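# Unplug the port 26 fibre jumper in cabinet BL50

## Task

In cabinet BL50, pull the LC fibre jumper out of switch port 26, which is the second of the switch's six fibre ports counting from the left as seen from the robot facing the rack. Finish with that plug held free of all objects, far beyond the tips of the neighbouring plugs and not under them or their cables. Do not release the latch of, or remove, any other plug, and do not press, squeeze or tug hard on one. Do not force any plug in, out or sideways within its port. Do not kink or crush any jumper cable, do not yank the far end of one, and leave no sharp bends in the other cables. The freed jumper must not end wrapped around, tangled with or hooked beneath other cables. The robot must not fall or finish leaning, and nothing may be knocked out of the work area or onto the floor.

## Robot and tools

ROBOT. An omnidirectional wheeled base carries a column about 1.7 m tall. A carriage rides on it; its height is the joint lift_m (0 to 1 m, absolute). The carriage holds two six-joint arms, left and right, each ending in a five-finger hand. Arm bases sit roughly 0.57 m + lift_m above the floor, and carriage parts hang about 0.15 m lower. A hand point reaches up to 0.78 m from its shoulder but only about 0.4 m beneath its arm base. Parked arm: joints 1 to 6 = 0, 0.05, 0.05, 1.45, 0, 0; with both parked the robot is about 0.85 m wide and 0.65 m long. Cameras: carriage_camera (fixed, forward, tilted about 20 degrees down) and left_wrist_camera / right_wrist_camera (little-finger side, aimed at that hand's point). Images are 672x504 pixels.

FRAMES. Base frame: metres, origin on the floor below the base centre, x forward, y left, z up. The left_hand and right_hand readings are each hand point in this frame; at long reach the true hand is usually lower than reported. base_odometry is in the odometry frame (the base frame as it was at the start). It counts wheel turns only, so slip shows as travel. Its heading is in rad, positive to the left.

move. Every argument except cameras and blocking forms one action.
- base: one key only, a relative offset from where the base last reported itself. translate_m -2 to 2 (forward +), strafe_m -2 to 2 (left +), rotate_rad -6.3 to 6.3 (counter-clockwise +).
- joints: one shared dictionary for both arms, keyed by joint name, holding absolute targets. Only the named joints move. Arm joints, in rad: joint1 -2.617 to 3.054 (vertical axis, 0 forward, + left); joint2 0 to 3.141 (shoulder: 0 upper arm back and level, 1.57 upright, 3.14 forward); joint3 0 to 3.141 (elbow, 0 folded, 3.14 straight); joint4 -1.57 to 1.57 (wrist pitch, + lifts fingertips); joint5 -1.57 to 1.57 (wrist yaw, + turns fingertips right); joint6 -2.094 to 2.094 (roll, + clockwise seen from the forearm). Prefix each with left_ or right_, e.g. right_joint4_rad. Hand keys (per side, unitless -1 to 1): _hand_little, _ring, _middle, _index, _thumb_bend (+1 straight, -1 curled) and _thumb_turn (+1 beside the palm, -1 opposite the fingers). _hand_force_limit (-1 to 1) maps linearly to about 0 to 10 N at the fingertip (15 N for the thumb motors). _hand_speed runs -0.96 to 1. At the start the force limit is 0 and the speed -0.8. For a soft grip, use speed -0.94 or lower.
- speeds: top speeds for this action only. translate_m/strafe_m 0.02 to 0.5 m/s, rotate_rad 0.05 to 1.57 rad/s, lift_m 0.02 to 0.27 m/s (default 0.25).
- min_time_s: 0.1 to 8 s, the shortest duration of each arm motion. A value of 2 or more slows hands and keeps paths straighter. Too short a value makes the arm lunge and overshoot.
- cameras: list from carriage_camera, left_wrist_camera, right_wrist_camera, all; [] for none.
- blocking: true (default) returns when all motion rests. With false the call returns within about 0.5 s while the motion continues.
An action lasts at most 15 s; a move still running after 14 s ends with time_out. A move without an action just reports state and images.

Other tools: wait(seconds 0 to 10, cameras) lets time pass. stop(cameras) brakes all running motion, but not instantly. zoom_image(camera, region [x0, y0, x1, y1] in pixels, at most 504 by 504) enlarges part of that camera's latest image. show_instructions shows the reference pages (here, the five-finger hand). finished_scene(scene 1) ends the attempt for good.

RESULTS. base_status and joint_status give each commanded motion's outcome: moving, done, off_target (at rest short of target, maybe still pushing), not_followed (withheld by the self-collision check, shown by a line "joint command not followed"), contact_stop, time_out, or limit_stop_at_motor_heat. on_its_own lists things the robot did unasked. After a refused call or an unrequested stop, the remaining move/wait/finished_scene calls in the same reply are skipped. <side>_hand_stopped_by holds six words in the order little, ring, middle, index, thumb_bend, thumb_turn: moving, target, force, stalled or fault. <side>_<motor>_load_n is the fingertip force in N, positive when the finger is pushed open; a dropped grip shows as loads near 0. motor_effort is percent of maximum, with the last action's peak in brackets. Joint torques are listed per arm joint. A MOTOR HOT line appears at 75 °C; at 100 °C the arm goes limp for 30 to 60 s (OVER-TEMPERATURE FAULT). Park a warm arm to cool it.

CAUTIONS. Arms and hands have no contact stop: a blocked arm keeps pressing and springs free when released. Without min_time_s a hand can move near 1 m/s, so approach the rack and plugs slowly. Pull only the port 26 plug, straight out, without levering neighbours or stressing cables. Arm-against-arm presses or hits can end the attempt. Keep the carriage low and loads small to avoid tipping; never drive the base away while a hand holds something fixed. Base drives may stop on contact; a short drive back usually frees it. Avoid drops, fast swings and hard pushes.

Each tool is called after "Call:" in YAML: its name, and indented under it one key for each argument.

Reference images:

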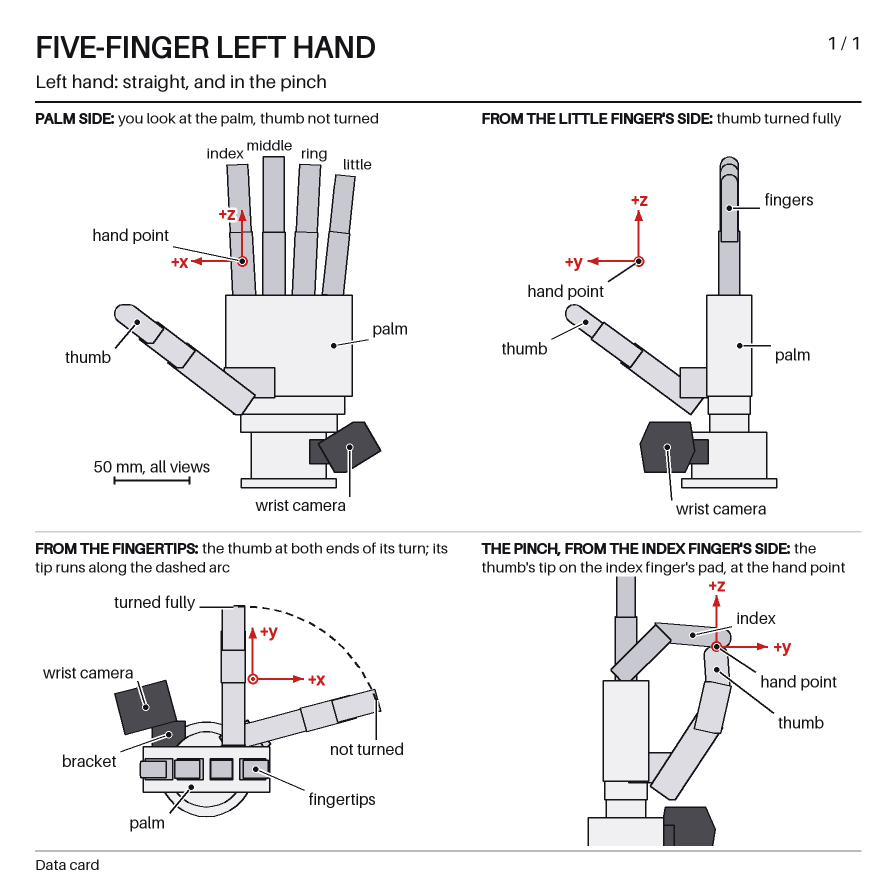

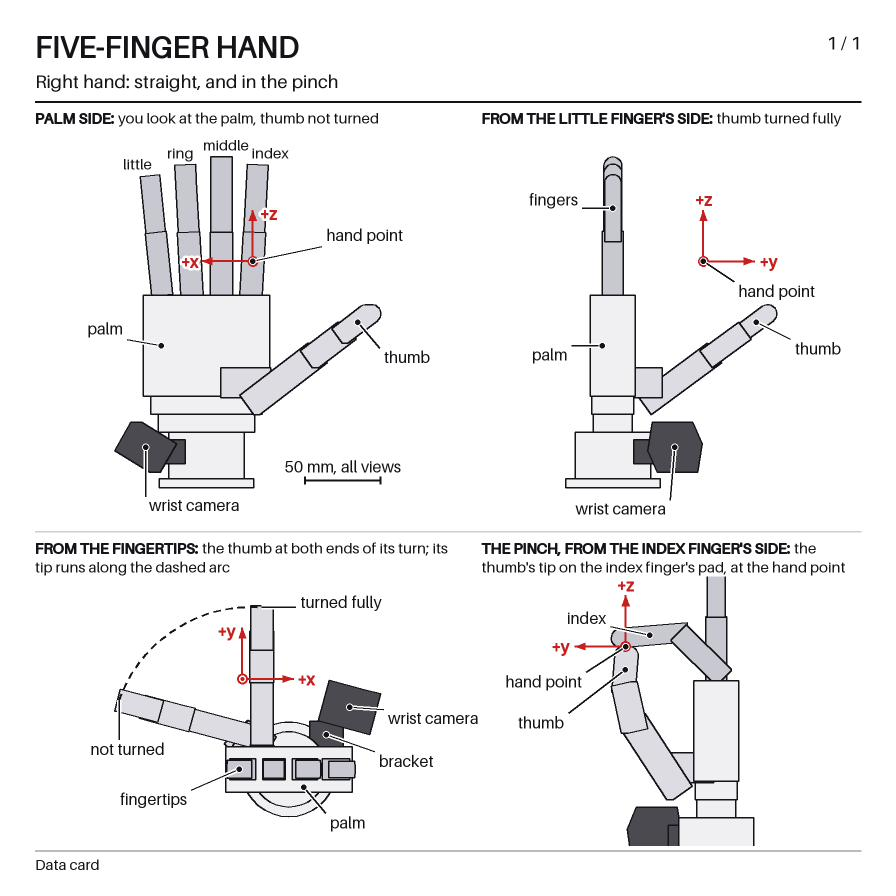

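## Session

Call:
move:

Scene clock: 0.00 s.
Joint torques (N m): no reading
base_odometry: x=+0.000 y=+0.000 heading=+0.000
base_status: not commanded
joint_positions: lift_m=+0.300 left_joint1_rad=-0.020 left_joint2_rad=+0.033 left_joint3_rad=+0.064 left_joint4_rad=+1.420 left_joint5_rad=-0.038 left_joint6_rad=-0.025 right_joint1_rad=+0.019 right_joint2_rad=+0.062 right_joint3_rad=+0.064 right_joint4_rad=+1.478 right_joint5_rad=+0.007 right_joint6_rad=+0.007 left_hand_little=+1.000 left_hand_ring=+1.000 left_hand_middle=+1.000 left_hand_index=+1.000 left_hand_thumb_turn=+1.000 left_hand_thumb_bend=+1.000 left_hand_force_limit=+0.000 left_hand_speed=-0.800 right_hand_little=+1.000 right_hand_ring=+1.000 right_hand_middle=+1.000 right_hand_index=+1.000 right_hand_thumb_turn=+1.000 right_hand_thumb_bend=+1.000 right_hand_force_limit=+0.000 right_hand_speed=-0.800
joint_status: not commanded
left_hand_stopped_by: target,target,target,target,target,target
right_hand_stopped_by: target,target,target,target,target,target
left_little_load_n: 0.0
left_ring_load_n: 0.0
left_middle_load_n: 0.0
left_index_load_n: 0.0
left_thumb_bend_load_n: 0.0
left_thumb_turn_load_n: 0.0
right_little_load_n: 0.0
right_ring_load_n: 0.0
right_middle_load_n: 0.0
right_index_load_n: 0.0
right_thumb_bend_load_n: 0.0
right_thumb_turn_load_n: 0.0
motor_effort: lift_m=+23 drive_wheels=-2
left_hand: x=+0.3153 y=+0.2921 z=+1.3334 quat_wxyz=(+0.691, -0.056, +0.028, -0.721) (m; base frame)
right_hand: x=+0.3106 y=-0.2873 z=+1.3353 quat_wxyz=(+0.715, -0.030, +0.034, -0.698) (m; base frame)
pictures: carriage_camera, left_wrist_camera, right_wrist_camera

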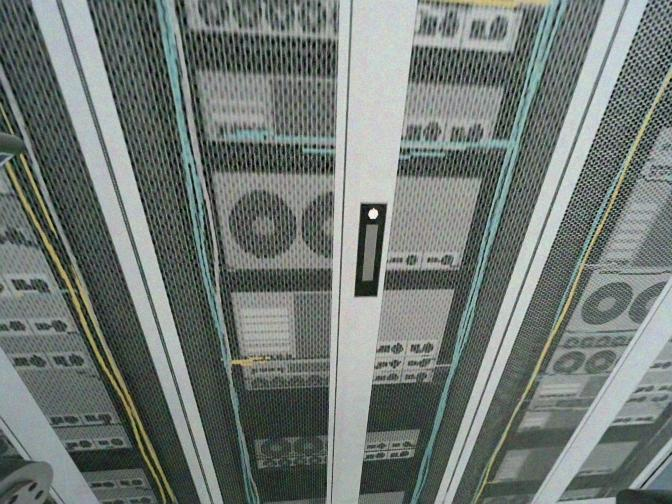

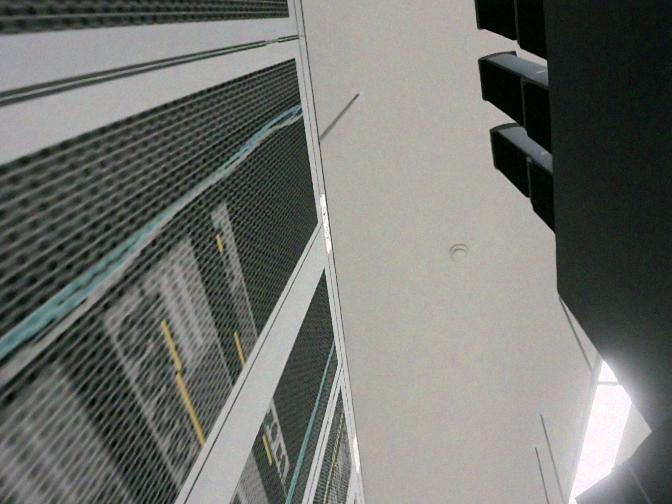

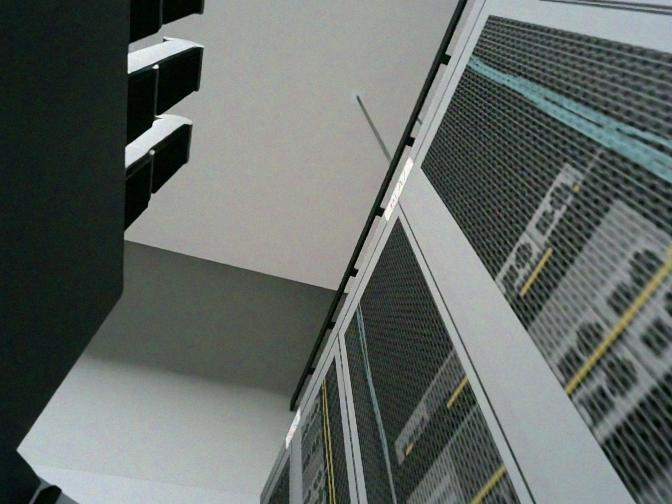

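Call:
zoom_image:
  camera: "right_wrist_camera"
  region: [260, 140, 440, 460]

Call:
zoom_image:
  camera: "left_wrist_camera"
  region: [260, 140, 400, 504]

Call:
zoom_image:
  camera: "carriage_camera"
  region: [150, 0, 550, 504]

Scaled by 1.575.

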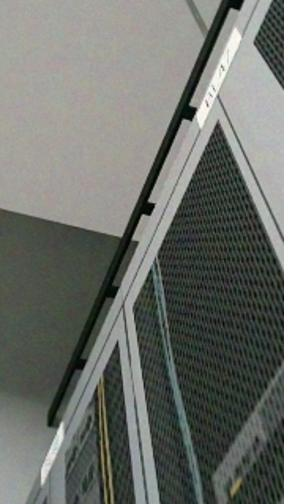

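Scaled by 1.385.

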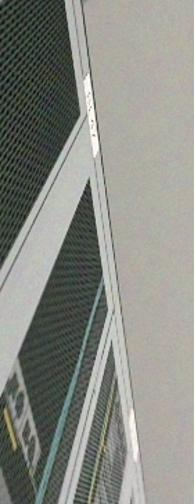

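Scaled by 1.000.

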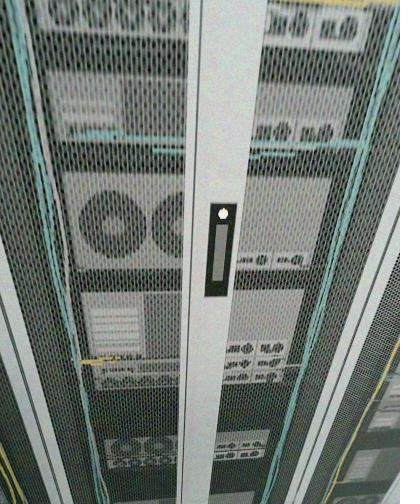

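Call:
zoom_image:
  camera: "right_wrist_camera"
  region: [370, 140, 430, 230]

Call:
zoom_image:
  camera: "left_wrist_camera"
  region: [300, 180, 360, 270]

Call:
zoom_image:
  camera: "right_wrist_camera"
  region: [260, 380, 340, 500]

Scaled by 5.600.

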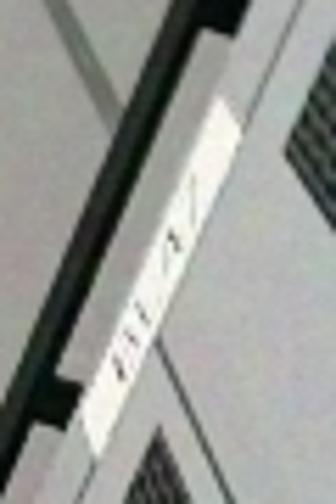

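Scaled by 5.600.

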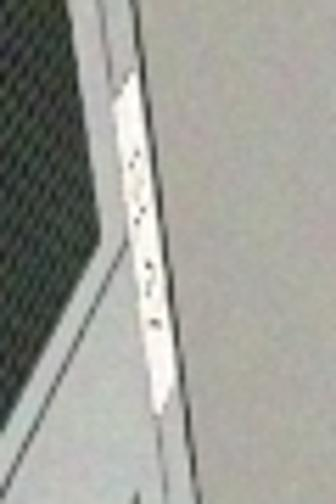

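Scaled by 4.200.

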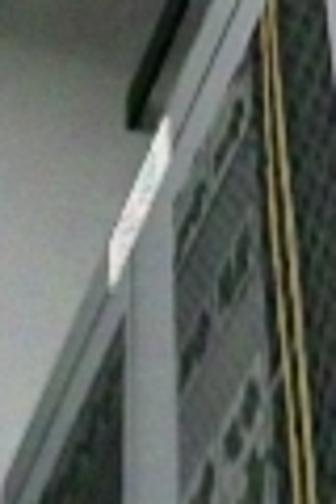

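Call:
move:
  base: {"rotate_rad": 0.8}
  speeds: {"rotate_rad": 0.5}
  cameras: ["carriage_camera"]

Scene clock: 3.07 s.
Joint torques (N m): left_arm=[0.09 3.97 4.9 0.01 0.07 0.01] | right_arm=[0.05 4.3 4.94 -0.19 -0.06 0.08]
move: done
base_odometry: x=+0.000 y=+0.000 heading=+0.800
base_status: done
joint_positions: lift_m=+0.300 left_joint1_rad=-0.020 left_joint2_rad=+0.033 left_joint3_rad=+0.064 left_joint4_rad=+1.420 left_joint5_rad=-0.038 left_joint6_rad=-0.025 right_joint1_rad=+0.019 right_joint2_rad=+0.062 right_joint3_rad=+0.064 right_joint4_rad=+1.478 right_joint5_rad=+0.007 right_joint6_rad=+0.007 left_hand_little=+1.000 left_hand_ring=+1.000 left_hand_middle=+1.000 left_hand_index=+1.000 left_hand_thumb_turn=+1.000 left_hand_thumb_bend=+1.000 left_hand_force_limit=+0.000 left_hand_speed=-0.800 right_hand_little=+1.000 right_hand_ring=+1.000 right_hand_middle=+1.000 right_hand_index=+1.000 right_hand_thumb_turn=+1.000 right_hand_thumb_bend=+1.000 right_hand_force_limit=+0.000 right_hand_speed=-0.800
joint_status: not commanded
left_hand_stopped_by: target,target,target,target,target,target
right_hand_stopped_by: target,target,target,target,target,target
left_little_load_n: 0.0
left_ring_load_n: 0.0
left_middle_load_n: 0.0
left_index_load_n: 0.5
left_thumb_bend_load_n: 0.0
left_thumb_turn_load_n: 0.0
right_little_load_n: 0.0
right_ring_load_n: 0.0
right_middle_load_n: 0.0
right_index_load_n: 0.0
right_thumb_bend_load_n: 0.0
right_thumb_turn_load_n: 0.0
motor_effort: lift_m=+23(24) drive_wheels=+1(9)
left_hand: x=+0.3153 y=+0.2921 z=+1.3334 quat_wxyz=(+0.691, -0.056, +0.028, -0.721)
right_hand: x=+0.3107 y=-0.2873 z=+1.3353 quat_wxyz=(+0.715, -0.030, +0.034, -0.698)

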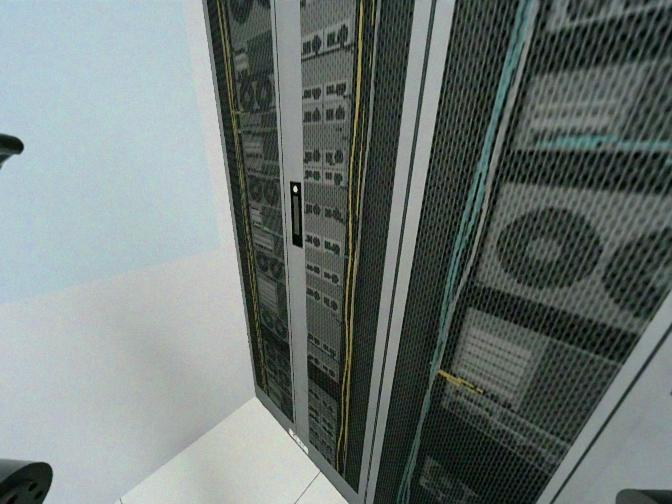

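Call:
move:
  base: {"rotate_rad": 0.8}
  speeds: {"rotate_rad": 0.8}
  cameras: ["carriage_camera"]

Call:
move:
  base: {"rotate_rad": 1.0}
  speeds: {"rotate_rad": 0.8}
  cameras: ["carriage_camera"]

Call:
move:
  base: {"rotate_rad": 1.0}
  speeds: {"rotate_rad": 0.8}
  cameras: ["carriage_camera"]

Call:
move:
  base: {"rotate_rad": 1.0}
  speeds: {"rotate_rad": 0.8}
  cameras: ["carriage_camera"]

Call:
move:
  base: {"rotate_rad": 0.9}
  speeds: {"rotate_rad": 0.8}
  cameras: ["carriage_camera"]

Scene clock: 5.53 s.
Joint torques (N m): left_arm=[-0.09 3.9 4.9 0.01 0.09 -0.04] | right_arm=[0.05 4.18 4.81 -0.12 -0.07 0.07]
move: done
base_odometry: x=+0.000 y=+0.000 heading=+1.599
base_status: done
joint_positions: lift_m=+0.300 left_joint1_rad=-0.020 left_joint2_rad=+0.033 left_joint3_rad=+0.064 left_joint4_rad=+1.421 left_joint5_rad=-0.038 left_joint6_rad=-0.025 right_joint1_rad=+0.019 right_joint2_rad=+0.062 right_joint3_rad=+0.064 right_joint4_rad=+1.477 right_joint5_rad=+0.007 right_joint6_rad=+0.007 left_hand_little=+1.000 left_hand_ring=+1.000 left_hand_middle=+1.000 left_hand_index=+1.000 left_hand_thumb_turn=+1.000 left_hand_thumb_bend=+1.000 left_hand_force_limit=+0.000 left_hand_speed=-0.800 right_hand_little=+1.000 right_hand_ring=+1.000 right_hand_middle=+1.000 right_hand_index=+1.000 right_hand_thumb_turn=+1.000 right_hand_thumb_bend=+1.000 right_hand_force_limit=+0.000 right_hand_speed=-0.800
joint_status: not commanded
left_hand_stopped_by: target,target,target,target,target,target
right_hand_stopped_by: target,target,target,target,target,target
left_little_load_n: 0.0
left_ring_load_n: 0.0
left_middle_load_n: 0.0
left_index_load_n: 0.0
left_thumb_bend_load_n: 0.0
left_thumb_turn_load_n: 0.0
right_little_load_n: 0.0
right_ring_load_n: 0.0
right_middle_load_n: 0.0
right_index_load_n: 0.0
right_thumb_bend_load_n: 0.0
right_thumb_turn_load_n: 0.0
motor_effort: lift_m=+24(24) drive_wheels=+1(6)
left_hand: x=+0.3152 y=+0.2921 z=+1.3335 quat_wxyz=(+0.691, -0.055, +0.028, -0.721)
right_hand: x=+0.3111 y=-0.2873 z=+1.3352 quat_wxyz=(+0.715, -0.030, +0.035, -0.697)

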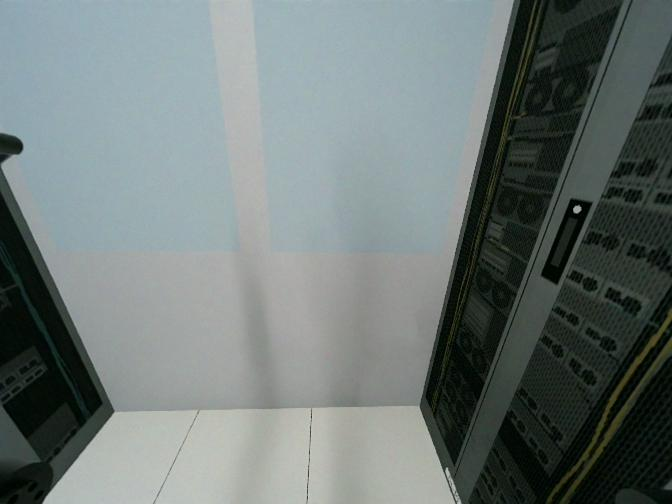

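Scene clock: 8.10 s.
Joint torques (N m): left_arm=[-0.17 3.84 5.08 -0.02 0.06 -0.01] | right_arm=[0.05 4.23 4.82 -0.12 -0.07 0.07]
move: done
base_odometry: x=+0.000 y=+0.000 heading=+2.599
base_status: done
joint_positions: lift_m=+0.300 left_joint1_rad=-0.020 left_joint2_rad=+0.033 left_joint3_rad=+0.064 left_joint4_rad=+1.421 left_joint5_rad=-0.038 left_joint6_rad=-0.025 right_joint1_rad=+0.019 right_joint2_rad=+0.062 right_joint3_rad=+0.064 right_joint4_rad=+1.477 right_joint5_rad=+0.007 right_joint6_rad=+0.007 left_hand_little=+1.000 left_hand_ring=+1.000 left_hand_middle=+1.000 left_hand_index=+1.000 left_hand_thumb_turn=+1.000 left_hand_thumb_bend=+1.000 left_hand_force_limit=+0.000 left_hand_speed=-0.800 right_hand_little=+1.000 right_hand_ring=+1.000 right_hand_middle=+1.000 right_hand_index=+1.000 right_hand_thumb_turn=+1.000 right_hand_thumb_bend=+1.000 right_hand_force_limit=+0.000 right_hand_speed=-0.800
joint_status: not commanded
left_hand_stopped_by: target,target,target,target,target,target
right_hand_stopped_by: target,target,target,target,target,target
left_little_load_n: 0.0
left_ring_load_n: -0.5
left_middle_load_n: 0.0
left_index_load_n: 0.0
left_thumb_bend_load_n: -0.5
left_thumb_turn_load_n: 0.0
right_little_load_n: 0.0
right_ring_load_n: 0.0
right_middle_load_n: 0.0
right_index_load_n: 0.0
right_thumb_bend_load_n: 0.0
right_thumb_turn_load_n: 0.0
motor_effort: lift_m=+23(24) drive_wheels=+0(5)
left_hand: x=+0.3152 y=+0.2921 z=+1.3335 quat_wxyz=(+0.691, -0.055, +0.028, -0.721)
right_hand: x=+0.3111 y=-0.2873 z=+1.3352 quat_wxyz=(+0.715, -0.030, +0.035, -0.697)

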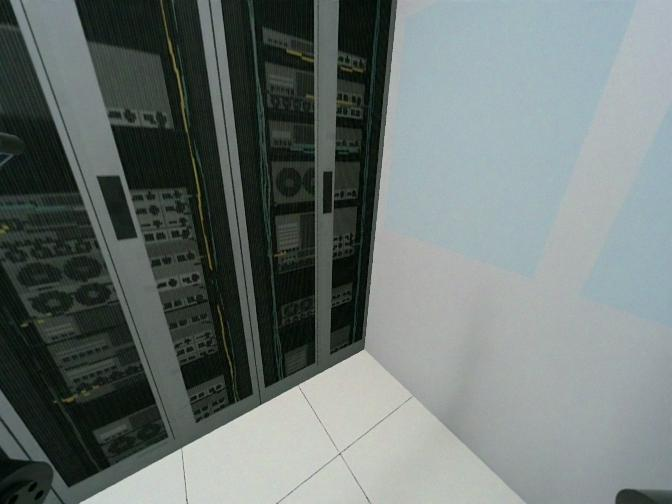

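Scene clock: 10.67 s.
Joint torques (N m): left_arm=[-0.1 4.04 5.26 -0.01 0.02 0.01] | right_arm=[0.05 4.19 4.85 -0.13 -0.07 0.08]
move: done
base_odometry: x=+0.000 y=+0.000 heading=-2.685
base_status: done
joint_positions: lift_m=+0.300 left_joint1_rad=-0.020 left_joint2_rad=+0.033 left_joint3_rad=+0.064 left_joint4_rad=+1.420 left_joint5_rad=-0.038 left_joint6_rad=-0.025 right_joint1_rad=+0.019 right_joint2_rad=+0.062 right_joint3_rad=+0.064 right_joint4_rad=+1.477 right_joint5_rad=+0.007 right_joint6_rad=+0.007 left_hand_little=+1.000 left_hand_ring=+1.000 left_hand_middle=+1.000 left_hand_index=+1.000 left_hand_thumb_turn=+1.000 left_hand_thumb_bend=+1.000 left_hand_force_limit=+0.000 left_hand_speed=-0.800 right_hand_little=+1.000 right_hand_ring=+1.000 right_hand_middle=+1.000 right_hand_index=+1.000 right_hand_thumb_turn=+1.000 right_hand_thumb_bend=+1.000 right_hand_force_limit=+0.000 right_hand_speed=-0.800
joint_status: not commanded
left_hand_stopped_by: target,target,target,target,target,target
right_hand_stopped_by: target,target,target,target,target,target
left_little_load_n: 0.0
left_ring_load_n: 0.0
left_middle_load_n: 0.0
left_index_load_n: 0.0
left_thumb_bend_load_n: 0.0
left_thumb_turn_load_n: 0.0
right_little_load_n: 0.0
right_ring_load_n: 0.0
right_middle_load_n: 0.0
right_index_load_n: 0.0
right_thumb_bend_load_n: 0.0
right_thumb_turn_load_n: 0.0
motor_effort: lift_m=+23(24) drive_wheels=+1(6)
left_hand: x=+0.3153 y=+0.2921 z=+1.3334 quat_wxyz=(+0.691, -0.056, +0.028, -0.721)
right_hand: x=+0.3110 y=-0.2873 z=+1.3352 quat_wxyz=(+0.715, -0.030, +0.035, -0.697)

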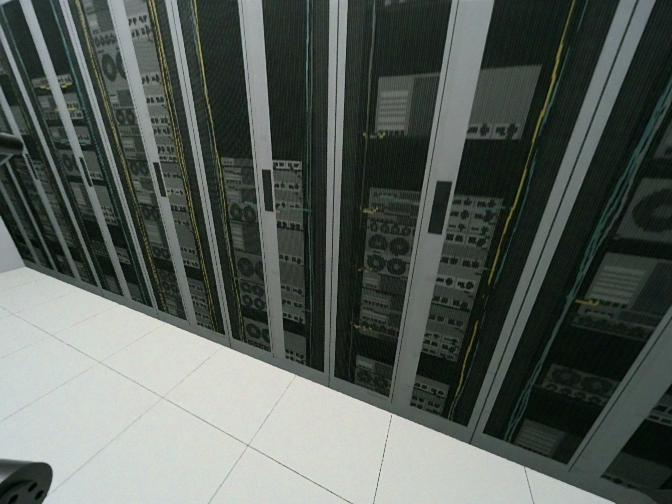

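Scene clock: 13.23 s.
Joint torques (N m): left_arm=[0.1 4.04 4.78 -0.02 0.04 0.02] | right_arm=[0.05 4.23 4.86 -0.13 -0.06 0.07]
move: done
base_odometry: x=+0.000 y=+0.000 heading=-1.685
base_status: done
joint_positions: lift_m=+0.300 left_joint1_rad=-0.020 left_joint2_rad=+0.033 left_joint3_rad=+0.064 left_joint4_rad=+1.420 left_joint5_rad=-0.038 left_joint6_rad=-0.025 right_joint1_rad=+0.019 right_joint2_rad=+0.062 right_joint3_rad=+0.064 right_joint4_rad=+1.477 right_joint5_rad=+0.007 right_joint6_rad=+0.007 left_hand_little=+1.000 left_hand_ring=+1.000 left_hand_middle=+1.000 left_hand_index=+1.000 left_hand_thumb_turn=+1.000 left_hand_thumb_bend=+1.000 left_hand_force_limit=+0.000 left_hand_speed=-0.800 right_hand_little=+1.000 right_hand_ring=+1.000 right_hand_middle=+1.000 right_hand_index=+1.000 right_hand_thumb_turn=+1.000 right_hand_thumb_bend=+1.000 right_hand_force_limit=+0.000 right_hand_speed=-0.800
joint_status: not commanded
left_hand_stopped_by: target,target,target,target,target,target
right_hand_stopped_by: target,target,target,target,target,target
left_little_load_n: 0.0
left_ring_load_n: 0.0
left_middle_load_n: 0.0
left_index_load_n: 0.0
left_thumb_bend_load_n: 0.0
left_thumb_turn_load_n: 0.0
right_little_load_n: 0.0
right_ring_load_n: 0.0
right_middle_load_n: 0.0
right_index_load_n: 0.0
right_thumb_bend_load_n: 0.0
right_thumb_turn_load_n: 0.0
motor_effort: lift_m=+23(24) drive_wheels=+1(6)
left_hand: x=+0.3153 y=+0.2921 z=+1.3334 quat_wxyz=(+0.691, -0.056, +0.028, -0.721)
right_hand: x=+0.3110 y=-0.2873 z=+1.3352 quat_wxyz=(+0.715, -0.030, +0.035, -0.697)

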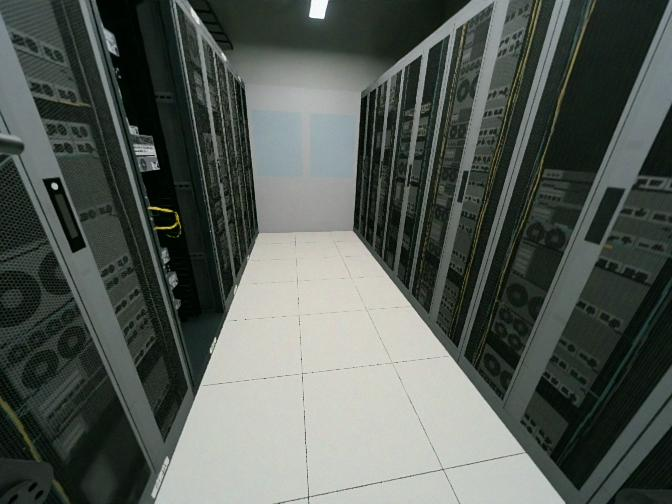

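Scene clock: 15.67 s.
Joint torques (N m): left_arm=[0.01 3.88 4.9 -0.01 0.08 0.02] | right_arm=[0.03 4.27 4.85 -0.17 -0.06 0.07]
move: done
base_odometry: x=+0.000 y=+0.000 heading=-0.785
base_status: done
joint_positions: lift_m=+0.300 left_joint1_rad=-0.020 left_joint2_rad=+0.033 left_joint3_rad=+0.064 left_joint4_rad=+1.420 left_joint5_rad=-0.038 left_joint6_rad=-0.025 right_joint1_rad=+0.019 right_joint2_rad=+0.062 right_joint3_rad=+0.064 right_joint4_rad=+1.477 right_joint5_rad=+0.007 right_joint6_rad=+0.007 left_hand_little=+1.000 left_hand_ring=+1.000 left_hand_middle=+1.000 left_hand_index=+1.000 left_hand_thumb_turn=+1.000 left_hand_thumb_bend=+1.000 left_hand_force_limit=+0.000 left_hand_speed=-0.800 right_hand_little=+1.000 right_hand_ring=+1.000 right_hand_middle=+1.000 right_hand_index=+1.000 right_hand_thumb_turn=+1.000 right_hand_thumb_bend=+1.000 right_hand_force_limit=+0.000 right_hand_speed=-0.800
joint_status: not commanded
left_hand_stopped_by: target,target,target,target,target,target
right_hand_stopped_by: target,target,target,target,target,target
left_little_load_n: 0.0
left_ring_load_n: 0.0
left_middle_load_n: 0.0
left_index_load_n: 0.0
left_thumb_bend_load_n: 0.5
left_thumb_turn_load_n: 0.0
right_little_load_n: 0.0
right_ring_load_n: 0.0
right_middle_load_n: 0.0
right_index_load_n: 0.0
right_thumb_bend_load_n: 0.0
right_thumb_turn_load_n: 0.0
motor_effort: lift_m=+23(24) drive_wheels=+1(6)
left_hand: x=+0.3154 y=+0.2921 z=+1.3334 quat_wxyz=(+0.691, -0.056, +0.028, -0.720)
right_hand: x=+0.3110 y=-0.2873 z=+1.3352 quat_wxyz=(+0.715, -0.030, +0.035, -0.697)

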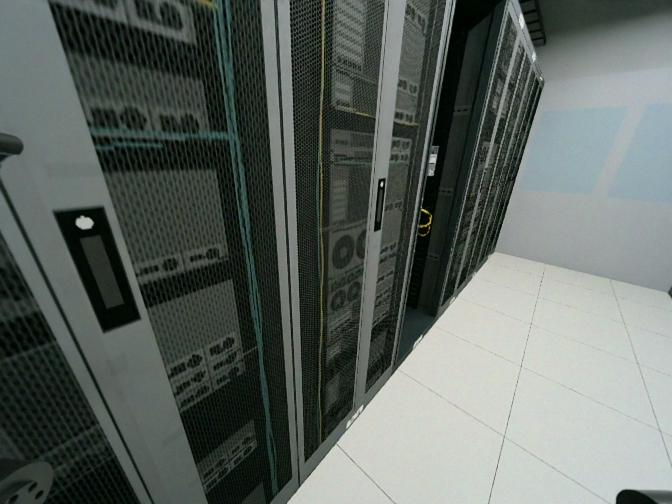

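Call:
move:
  base: {"rotate_rad": -0.45}
  speeds: {"rotate_rad": 0.8}
  cameras: ["carriage_camera", "left_wrist_camera"]

Call:
zoom_image:
  camera: "carriage_camera"
  region: [160, 0, 460, 450]

Scene clock: 17.67 s.
Joint torques (N m): left_arm=[0.14 4.03 5.01 -0.02 0.03 -0.02] | right_arm=[0.03 4.26 4.89 -0.12 -0.07 0.07]
move: done
base_odometry: x=+0.000 y=+0.000 heading=-1.234
base_status: done
joint_positions: lift_m=+0.300 left_joint1_rad=-0.020 left_joint2_rad=+0.033 left_joint3_rad=+0.064 left_joint4_rad=+1.419 left_joint5_rad=-0.038 left_joint6_rad=-0.025 right_joint1_rad=+0.019 right_joint2_rad=+0.062 right_joint3_rad=+0.064 right_joint4_rad=+1.477 right_joint5_rad=+0.007 right_joint6_rad=+0.007 left_hand_little=+1.000 left_hand_ring=+1.000 left_hand_middle=+1.000 left_hand_index=+1.000 left_hand_thumb_turn=+1.000 left_hand_thumb_bend=+1.000 left_hand_force_limit=+0.000 left_hand_speed=-0.800 right_hand_little=+1.000 right_hand_ring=+1.000 right_hand_middle=+1.000 right_hand_index=+1.000 right_hand_thumb_turn=+1.000 right_hand_thumb_bend=+1.000 right_hand_force_limit=+0.000 right_hand_speed=-0.800
joint_status: not commanded
left_hand_stopped_by: target,target,target,target,target,target
right_hand_stopped_by: target,target,target,target,target,target
left_little_load_n: 0.0
left_ring_load_n: 0.0
left_middle_load_n: 0.0
left_index_load_n: 0.0
left_thumb_bend_load_n: -0.5
left_thumb_turn_load_n: 0.0
right_little_load_n: 0.0
right_ring_load_n: 0.0
right_middle_load_n: 0.0
right_index_load_n: 0.0
right_thumb_bend_load_n: -0.5
right_thumb_turn_load_n: -0.5
motor_effort: lift_m=+24(24) drive_wheels=-12(12)
left_hand: x=+0.3156 y=+0.2921 z=+1.3333 quat_wxyz=(+0.691, -0.056, +0.029, -0.720)
right_hand: x=+0.3111 y=-0.2873 z=+1.3352 quat_wxyz=(+0.715, -0.030, +0.035, -0.697)

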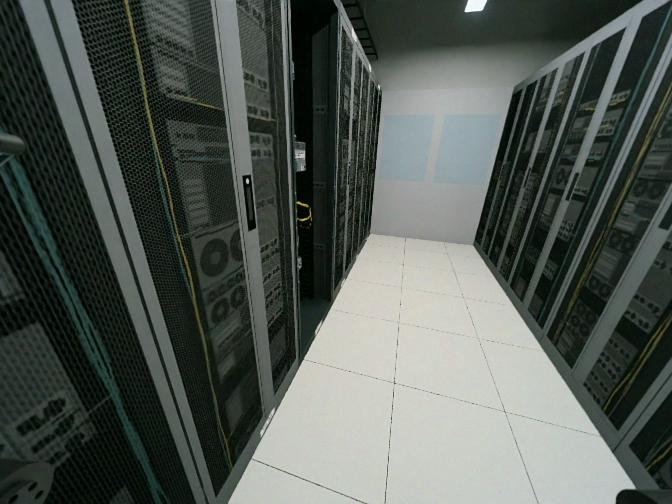

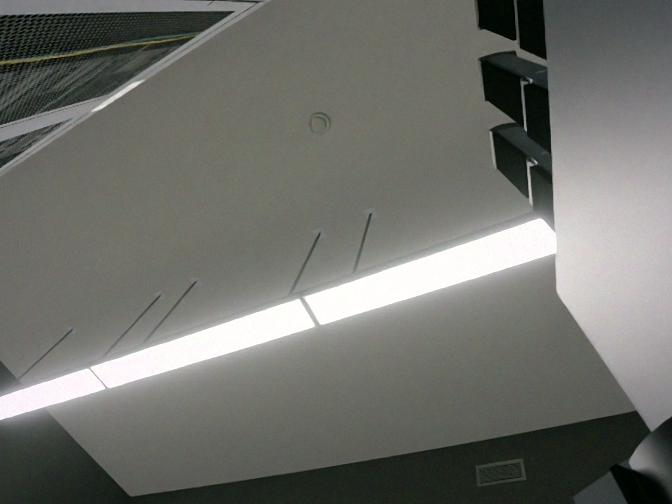

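Scaled by 1.120.

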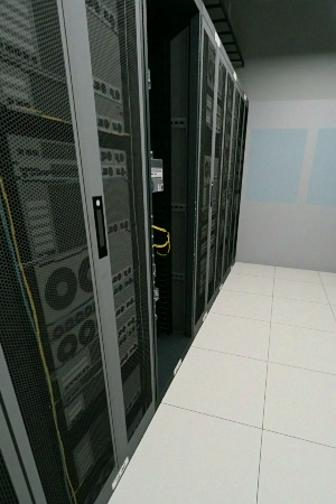

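Call:
move:
  base: {"rotate_rad": -0.337}
  speeds: {"rotate_rad": 0.8}
  cameras: ["carriage_camera"]

Call:
move:
  base: {"strafe_m": -0.35}
  speeds: {"strafe_m": 0.2}
  cameras: ["carriage_camera"]

Call:
zoom_image:
  camera: "carriage_camera"
  region: [0, 0, 340, 504]

Scene clock: 19.97 s.
Joint torques (N m): left_arm=[0.01 3.96 5 -0.02 0.05 0.03] | right_arm=[0.05 4.31 4.89 -0.17 -0.07 0.07]
move: done
base_odometry: x=+0.000 y=+0.000 heading=-1.571
base_status: done
joint_positions: lift_m=+0.300 left_joint1_rad=-0.020 left_joint2_rad=+0.033 left_joint3_rad=+0.064 left_joint4_rad=+1.419 left_joint5_rad=-0.038 left_joint6_rad=-0.025 right_joint1_rad=+0.019 right_joint2_rad=+0.062 right_joint3_rad=+0.064 right_joint4_rad=+1.476 right_joint5_rad=+0.007 right_joint6_rad=+0.007 left_hand_little=+1.000 left_hand_ring=+1.000 left_hand_middle=+1.000 left_hand_index=+1.000 left_hand_thumb_turn=+1.000 left_hand_thumb_bend=+1.000 left_hand_force_limit=+0.000 left_hand_speed=-0.800 right_hand_little=+1.000 right_hand_ring=+1.000 right_hand_middle=+1.000 right_hand_index=+1.000 right_hand_thumb_turn=+1.000 right_hand_thumb_bend=+1.000 right_hand_force_limit=+0.000 right_hand_speed=-0.800
joint_status: not commanded
left_hand_stopped_by: target,target,target,target,target,target
right_hand_stopped_by: target,target,target,target,target,target
left_little_load_n: 0.0
left_ring_load_n: 0.0
left_middle_load_n: 0.0
left_index_load_n: 0.0
left_thumb_bend_load_n: 0.0
left_thumb_turn_load_n: 0.0
right_little_load_n: 0.0
right_ring_load_n: 0.0
right_middle_load_n: 0.0
right_index_load_n: 0.0
right_thumb_bend_load_n: 0.0
right_thumb_turn_load_n: 0.0
motor_effort: lift_m=+23(24) drive_wheels=+5(15)
left_hand: x=+0.3157 y=+0.2921 z=+1.3333 quat_wxyz=(+0.691, -0.056, +0.029, -0.720)
right_hand: x=+0.3112 y=-0.2873 z=+1.3351 quat_wxyz=(+0.715, -0.031, +0.035, -0.697)

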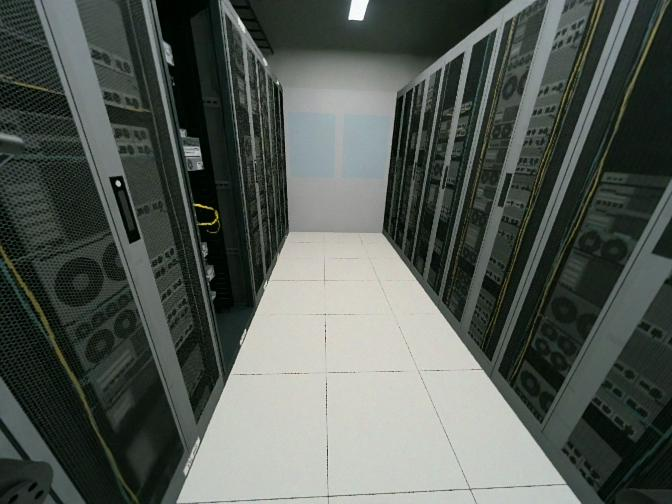

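Scene clock: 22.90 s.
Joint torques (N m): left_arm=[-0.13 3.9 4.88 -0.04 0.03 -0.01] | right_arm=[0.1 4.22 4.82 -0.15 -0.06 0.07]
move: done
base_odometry: x=-0.350 y=+0.001 heading=-1.571
base_status: done
joint_positions: lift_m=+0.300 left_joint1_rad=-0.019 left_joint2_rad=+0.033 left_joint3_rad=+0.064 left_joint4_rad=+1.419 left_joint5_rad=-0.039 left_joint6_rad=-0.025 right_joint1_rad=+0.019 right_joint2_rad=+0.062 right_joint3_rad=+0.064 right_joint4_rad=+1.477 right_joint5_rad=+0.007 right_joint6_rad=+0.007 left_hand_little=+1.000 left_hand_ring=+1.000 left_hand_middle=+1.000 left_hand_index=+1.000 left_hand_thumb_turn=+1.000 left_hand_thumb_bend=+1.000 left_hand_force_limit=+0.000 left_hand_speed=-0.800 right_hand_little=+1.000 right_hand_ring=+1.000 right_hand_middle=+1.000 right_hand_index=+1.000 right_hand_thumb_turn=+1.000 right_hand_thumb_bend=+1.000 right_hand_force_limit=+0.000 right_hand_speed=-0.800
joint_status: not commanded
left_hand_stopped_by: target,target,target,target,target,target
right_hand_stopped_by: target,target,target,target,target,target
left_little_load_n: 0.0
left_ring_load_n: 0.0
left_middle_load_n: 0.0
left_index_load_n: 0.0
left_thumb_bend_load_n: 0.0
left_thumb_turn_load_n: 0.0
right_little_load_n: 0.0
right_ring_load_n: 0.0
right_middle_load_n: 0.0
right_index_load_n: 0.0
right_thumb_bend_load_n: 0.0
right_thumb_turn_load_n: 0.0
motor_effort: lift_m=+23(24) drive_wheels=-7(10)
left_hand: x=+0.3156 y=+0.2922 z=+1.3333 quat_wxyz=(+0.691, -0.056, +0.029, -0.720)
right_hand: x=+0.3111 y=-0.2873 z=+1.3352 quat_wxyz=(+0.715, -0.030, +0.035, -0.697)

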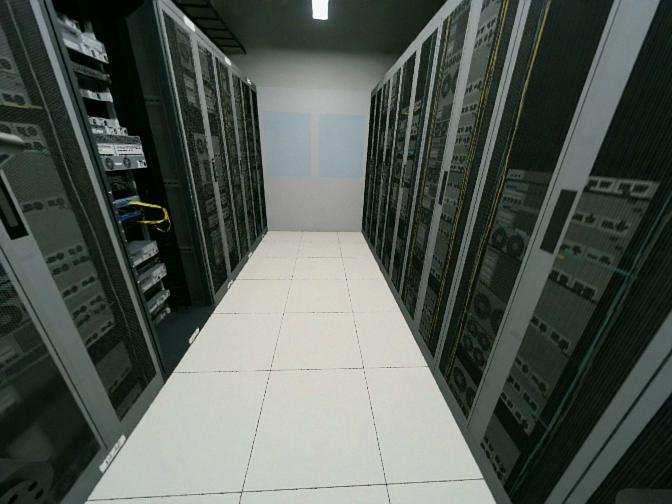

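Scaled by 1.000.

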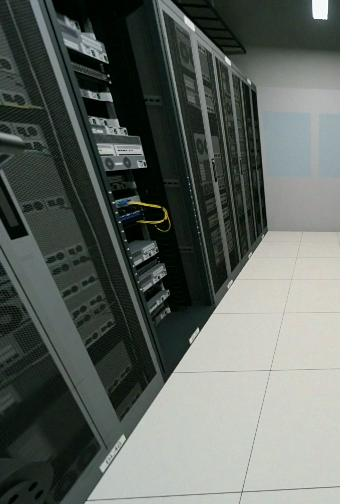

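Call:
zoom_image:
  camera: "carriage_camera"
  region: [90, 420, 150, 490]

Call:
zoom_image:
  camera: "carriage_camera"
  region: [170, 310, 230, 360]

Call:
zoom_image:
  camera: "carriage_camera"
  region: [90, 170, 190, 250]

Scaled by 7.200.

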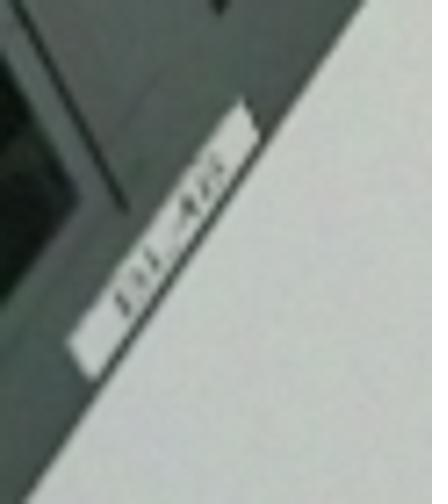

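Scaled by 8.400.

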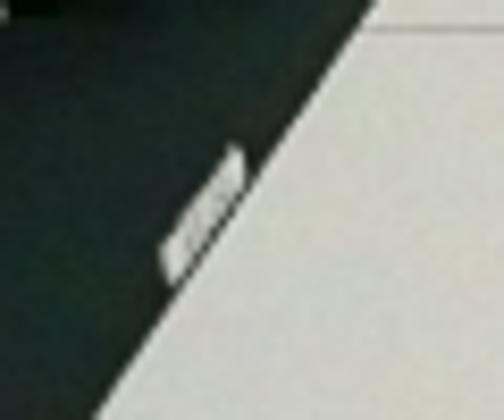

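Scaled by 5.040.

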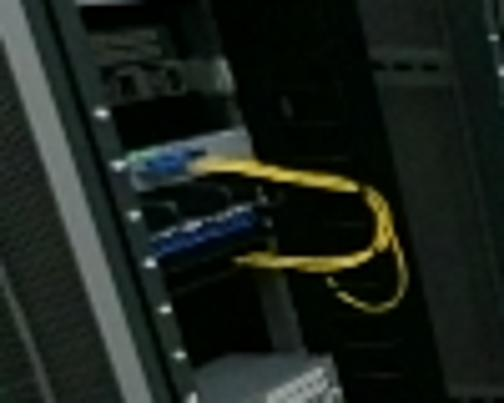

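Call:
move:
  base: {"translate_m": 0.7}
  speeds: {"translate_m": 0.3}
  cameras: ["carriage_camera", "left_wrist_camera"]

Call:
zoom_image:
  camera: "carriage_camera"
  region: [0, 100, 300, 504]

Scene clock: 27.53 s.
Joint torques (N m): left_arm=[0.06 3.9 4.96 0.01 0.03 -0.02] | right_arm=[0.06 4.18 4.83 -0.15 -0.07 0.07]
move: done
base_odometry: x=-0.351 y=-0.699 heading=-1.572
base_status: done
joint_positions: lift_m=+0.300 left_joint1_rad=-0.019 left_joint2_rad=+0.033 left_joint3_rad=+0.064 left_joint4_rad=+1.420 left_joint5_rad=-0.039 left_joint6_rad=-0.025 right_joint1_rad=+0.019 right_joint2_rad=+0.062 right_joint3_rad=+0.064 right_joint4_rad=+1.477 right_joint5_rad=+0.007 right_joint6_rad=+0.007 left_hand_little=+1.000 left_hand_ring=+1.000 left_hand_middle=+1.000 left_hand_index=+1.000 left_hand_thumb_turn=+1.000 left_hand_thumb_bend=+1.000 left_hand_force_limit=+0.000 left_hand_speed=-0.800 right_hand_little=+1.000 right_hand_ring=+1.000 right_hand_middle=+1.000 right_hand_index=+1.000 right_hand_thumb_turn=+1.000 right_hand_thumb_bend=+1.000 right_hand_force_limit=+0.000 right_hand_speed=-0.800
joint_status: not commanded
left_hand_stopped_by: target,target,target,target,target,target
right_hand_stopped_by: target,target,target,target,target,target
left_little_load_n: 0.0
left_ring_load_n: 0.0
left_middle_load_n: 0.0
left_index_load_n: 0.0
left_thumb_bend_load_n: 0.0
left_thumb_turn_load_n: 0.0
right_little_load_n: 0.0
right_ring_load_n: 0.0
right_middle_load_n: 0.0
right_index_load_n: 0.0
right_thumb_bend_load_n: 0.0
right_thumb_turn_load_n: 0.0
motor_effort: lift_m=+24(24) drive_wheels=-6(8)
left_hand: x=+0.3155 y=+0.2922 z=+1.3334 quat_wxyz=(+0.691, -0.056, +0.028, -0.720)
right_hand: x=+0.3110 y=-0.2873 z=+1.3352 quat_wxyz=(+0.715, -0.030, +0.035, -0.697)

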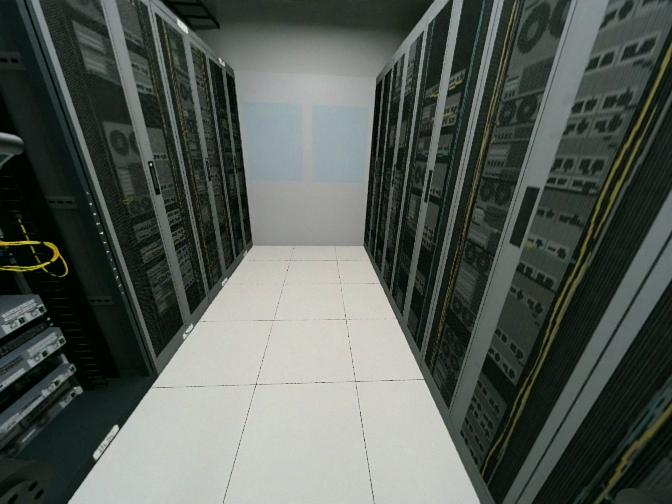

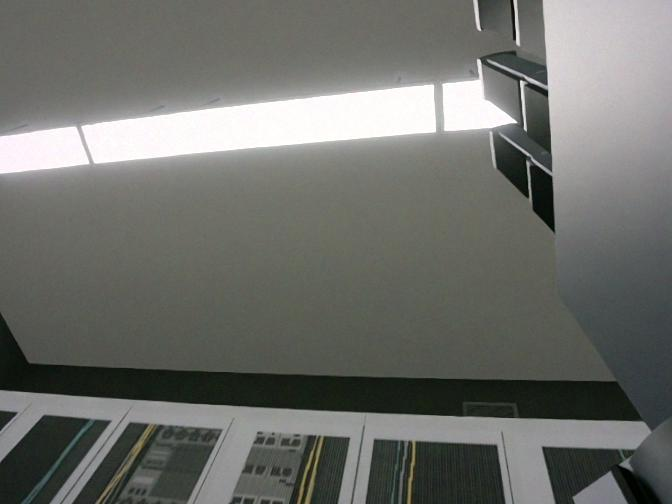

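Scaled by 1.248.

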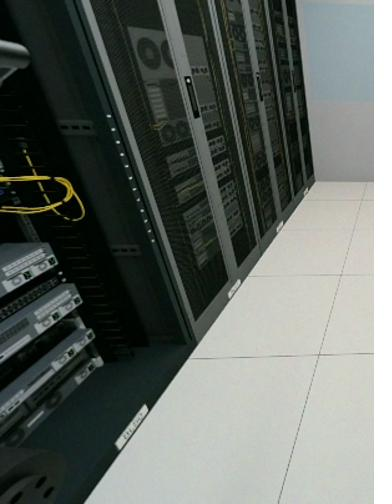

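Call:
zoom_image:
  camera: "carriage_camera"
  region: [85, 415, 130, 470]

Call:
zoom_image:
  camera: "carriage_camera"
  region: [170, 315, 210, 350]

Call:
zoom_image:
  camera: "carriage_camera"
  region: [150, 0, 250, 80]

Scaled by 9.164.

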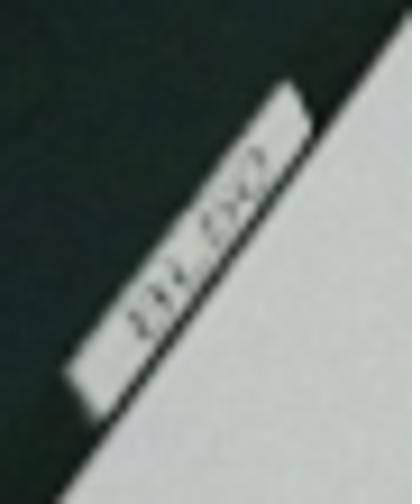

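Scaled by 12.600.

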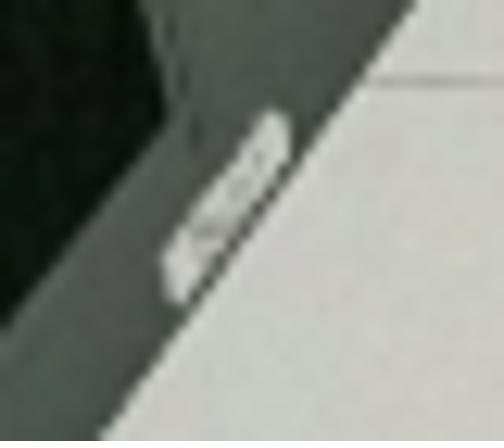

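Scaled by 5.040.

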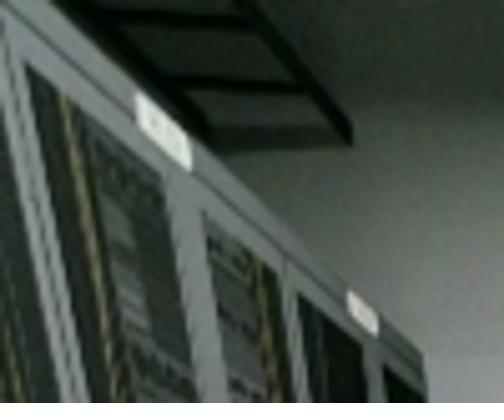

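Call:
move:
  base: {"translate_m": 0.85}
  speeds: {"translate_m": 0.3}

Call:
move:
  base: {"rotate_rad": 1.571}
  speeds: {"rotate_rad": 0.6}
  cameras: ["carriage_camera"]

Scene clock: 32.23 s.
Joint torques (N m): left_arm=[-0.02 4.03 4.9 0 0.05 0] | right_arm=[0.06 4.27 4.85 -0.15 -0.06 0.07]
move: done
base_odometry: x=-0.353 y=-1.550 heading=-1.572
base_status: done
joint_positions: lift_m=+0.300 left_joint1_rad=-0.019 left_joint2_rad=+0.033 left_joint3_rad=+0.064 left_joint4_rad=+1.420 left_joint5_rad=-0.039 left_joint6_rad=-0.025 right_joint1_rad=+0.019 right_joint2_rad=+0.062 right_joint3_rad=+0.064 right_joint4_rad=+1.477 right_joint5_rad=+0.007 right_joint6_rad=+0.007 left_hand_little=+1.000 left_hand_ring=+1.000 left_hand_middle=+1.000 left_hand_index=+1.000 left_hand_thumb_turn=+1.000 left_hand_thumb_bend=+1.000 left_hand_force_limit=+0.000 left_hand_speed=-0.800 right_hand_little=+1.000 right_hand_ring=+1.000 right_hand_middle=+1.000 right_hand_index=+1.000 right_hand_thumb_turn=+1.000 right_hand_thumb_bend=+1.000 right_hand_force_limit=+0.000 right_hand_speed=-0.800
joint_status: not commanded
left_hand_stopped_by: target,target,target,target,target,target
right_hand_stopped_by: target,target,target,target,target,target
left_little_load_n: 0.0
left_ring_load_n: 0.0
left_middle_load_n: 0.0
left_index_load_n: 0.0
left_thumb_bend_load_n: 0.5
left_thumb_turn_load_n: 0.0
right_little_load_n: 0.0
right_ring_load_n: 0.0
right_middle_load_n: 0.0
right_index_load_n: 0.0
right_thumb_bend_load_n: 0.0
right_thumb_turn_load_n: 0.0
motor_effort: lift_m=+23(24) drive_wheels=-6(9)
left_hand: x=+0.3154 y=+0.2922 z=+1.3334 quat_wxyz=(+0.691, -0.056, +0.028, -0.720)
right_hand: x=+0.3111 y=-0.2873 z=+1.3352 quat_wxyz=(+0.715, -0.030, +0.035, -0.697)
pictures: none

Scene clock: 35.90 s.
Joint torques (N m): left_arm=[0.14 4.15 4.92 -0.02 0.05 0.04] | right_arm=[0.06 4.22 4.79 -0.17 -0.07 0.07]
move: done
base_odometry: x=-0.353 y=-1.550 heading=-0.002
base_status: done
joint_positions: lift_m=+0.300 left_joint1_rad=-0.019 left_joint2_rad=+0.033 left_joint3_rad=+0.064 left_joint4_rad=+1.420 left_joint5_rad=-0.039 left_joint6_rad=-0.025 right_joint1_rad=+0.019 right_joint2_rad=+0.062 right_joint3_rad=+0.064 right_joint4_rad=+1.477 right_joint5_rad=+0.007 right_joint6_rad=+0.007 left_hand_little=+1.000 left_hand_ring=+1.000 left_hand_middle=+1.000 left_hand_index=+1.000 left_hand_thumb_turn=+1.000 left_hand_thumb_bend=+1.000 left_hand_force_limit=+0.000 left_hand_speed=-0.800 right_hand_little=+1.000 right_hand_ring=+1.000 right_hand_middle=+1.000 right_hand_index=+1.000 right_hand_thumb_turn=+1.000 right_hand_thumb_bend=+1.000 right_hand_force_limit=+0.000 right_hand_speed=-0.800
joint_status: not commanded
left_hand_stopped_by: target,target,target,target,target,target
right_hand_stopped_by: target,target,target,target,target,target
left_little_load_n: 0.0
left_ring_load_n: 0.0
left_middle_load_n: 0.0
left_index_load_n: 0.0
left_thumb_bend_load_n: 0.0
left_thumb_turn_load_n: 0.0
right_little_load_n: 0.0
right_ring_load_n: 0.0
right_middle_load_n: 0.0
right_index_load_n: 0.0
right_thumb_bend_load_n: 0.0
right_thumb_turn_load_n: 0.0
motor_effort: lift_m=+23(24) drive_wheels=+1(8)
left_hand: x=+0.3155 y=+0.2922 z=+1.3334 quat_wxyz=(+0.691, -0.056, +0.028, -0.720)
right_hand: x=+0.3110 y=-0.2873 z=+1.3352 quat_wxyz=(+0.715, -0.030, +0.035, -0.697)

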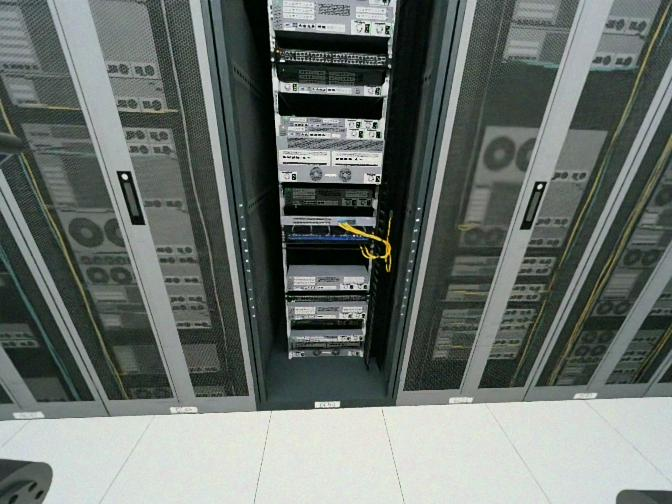

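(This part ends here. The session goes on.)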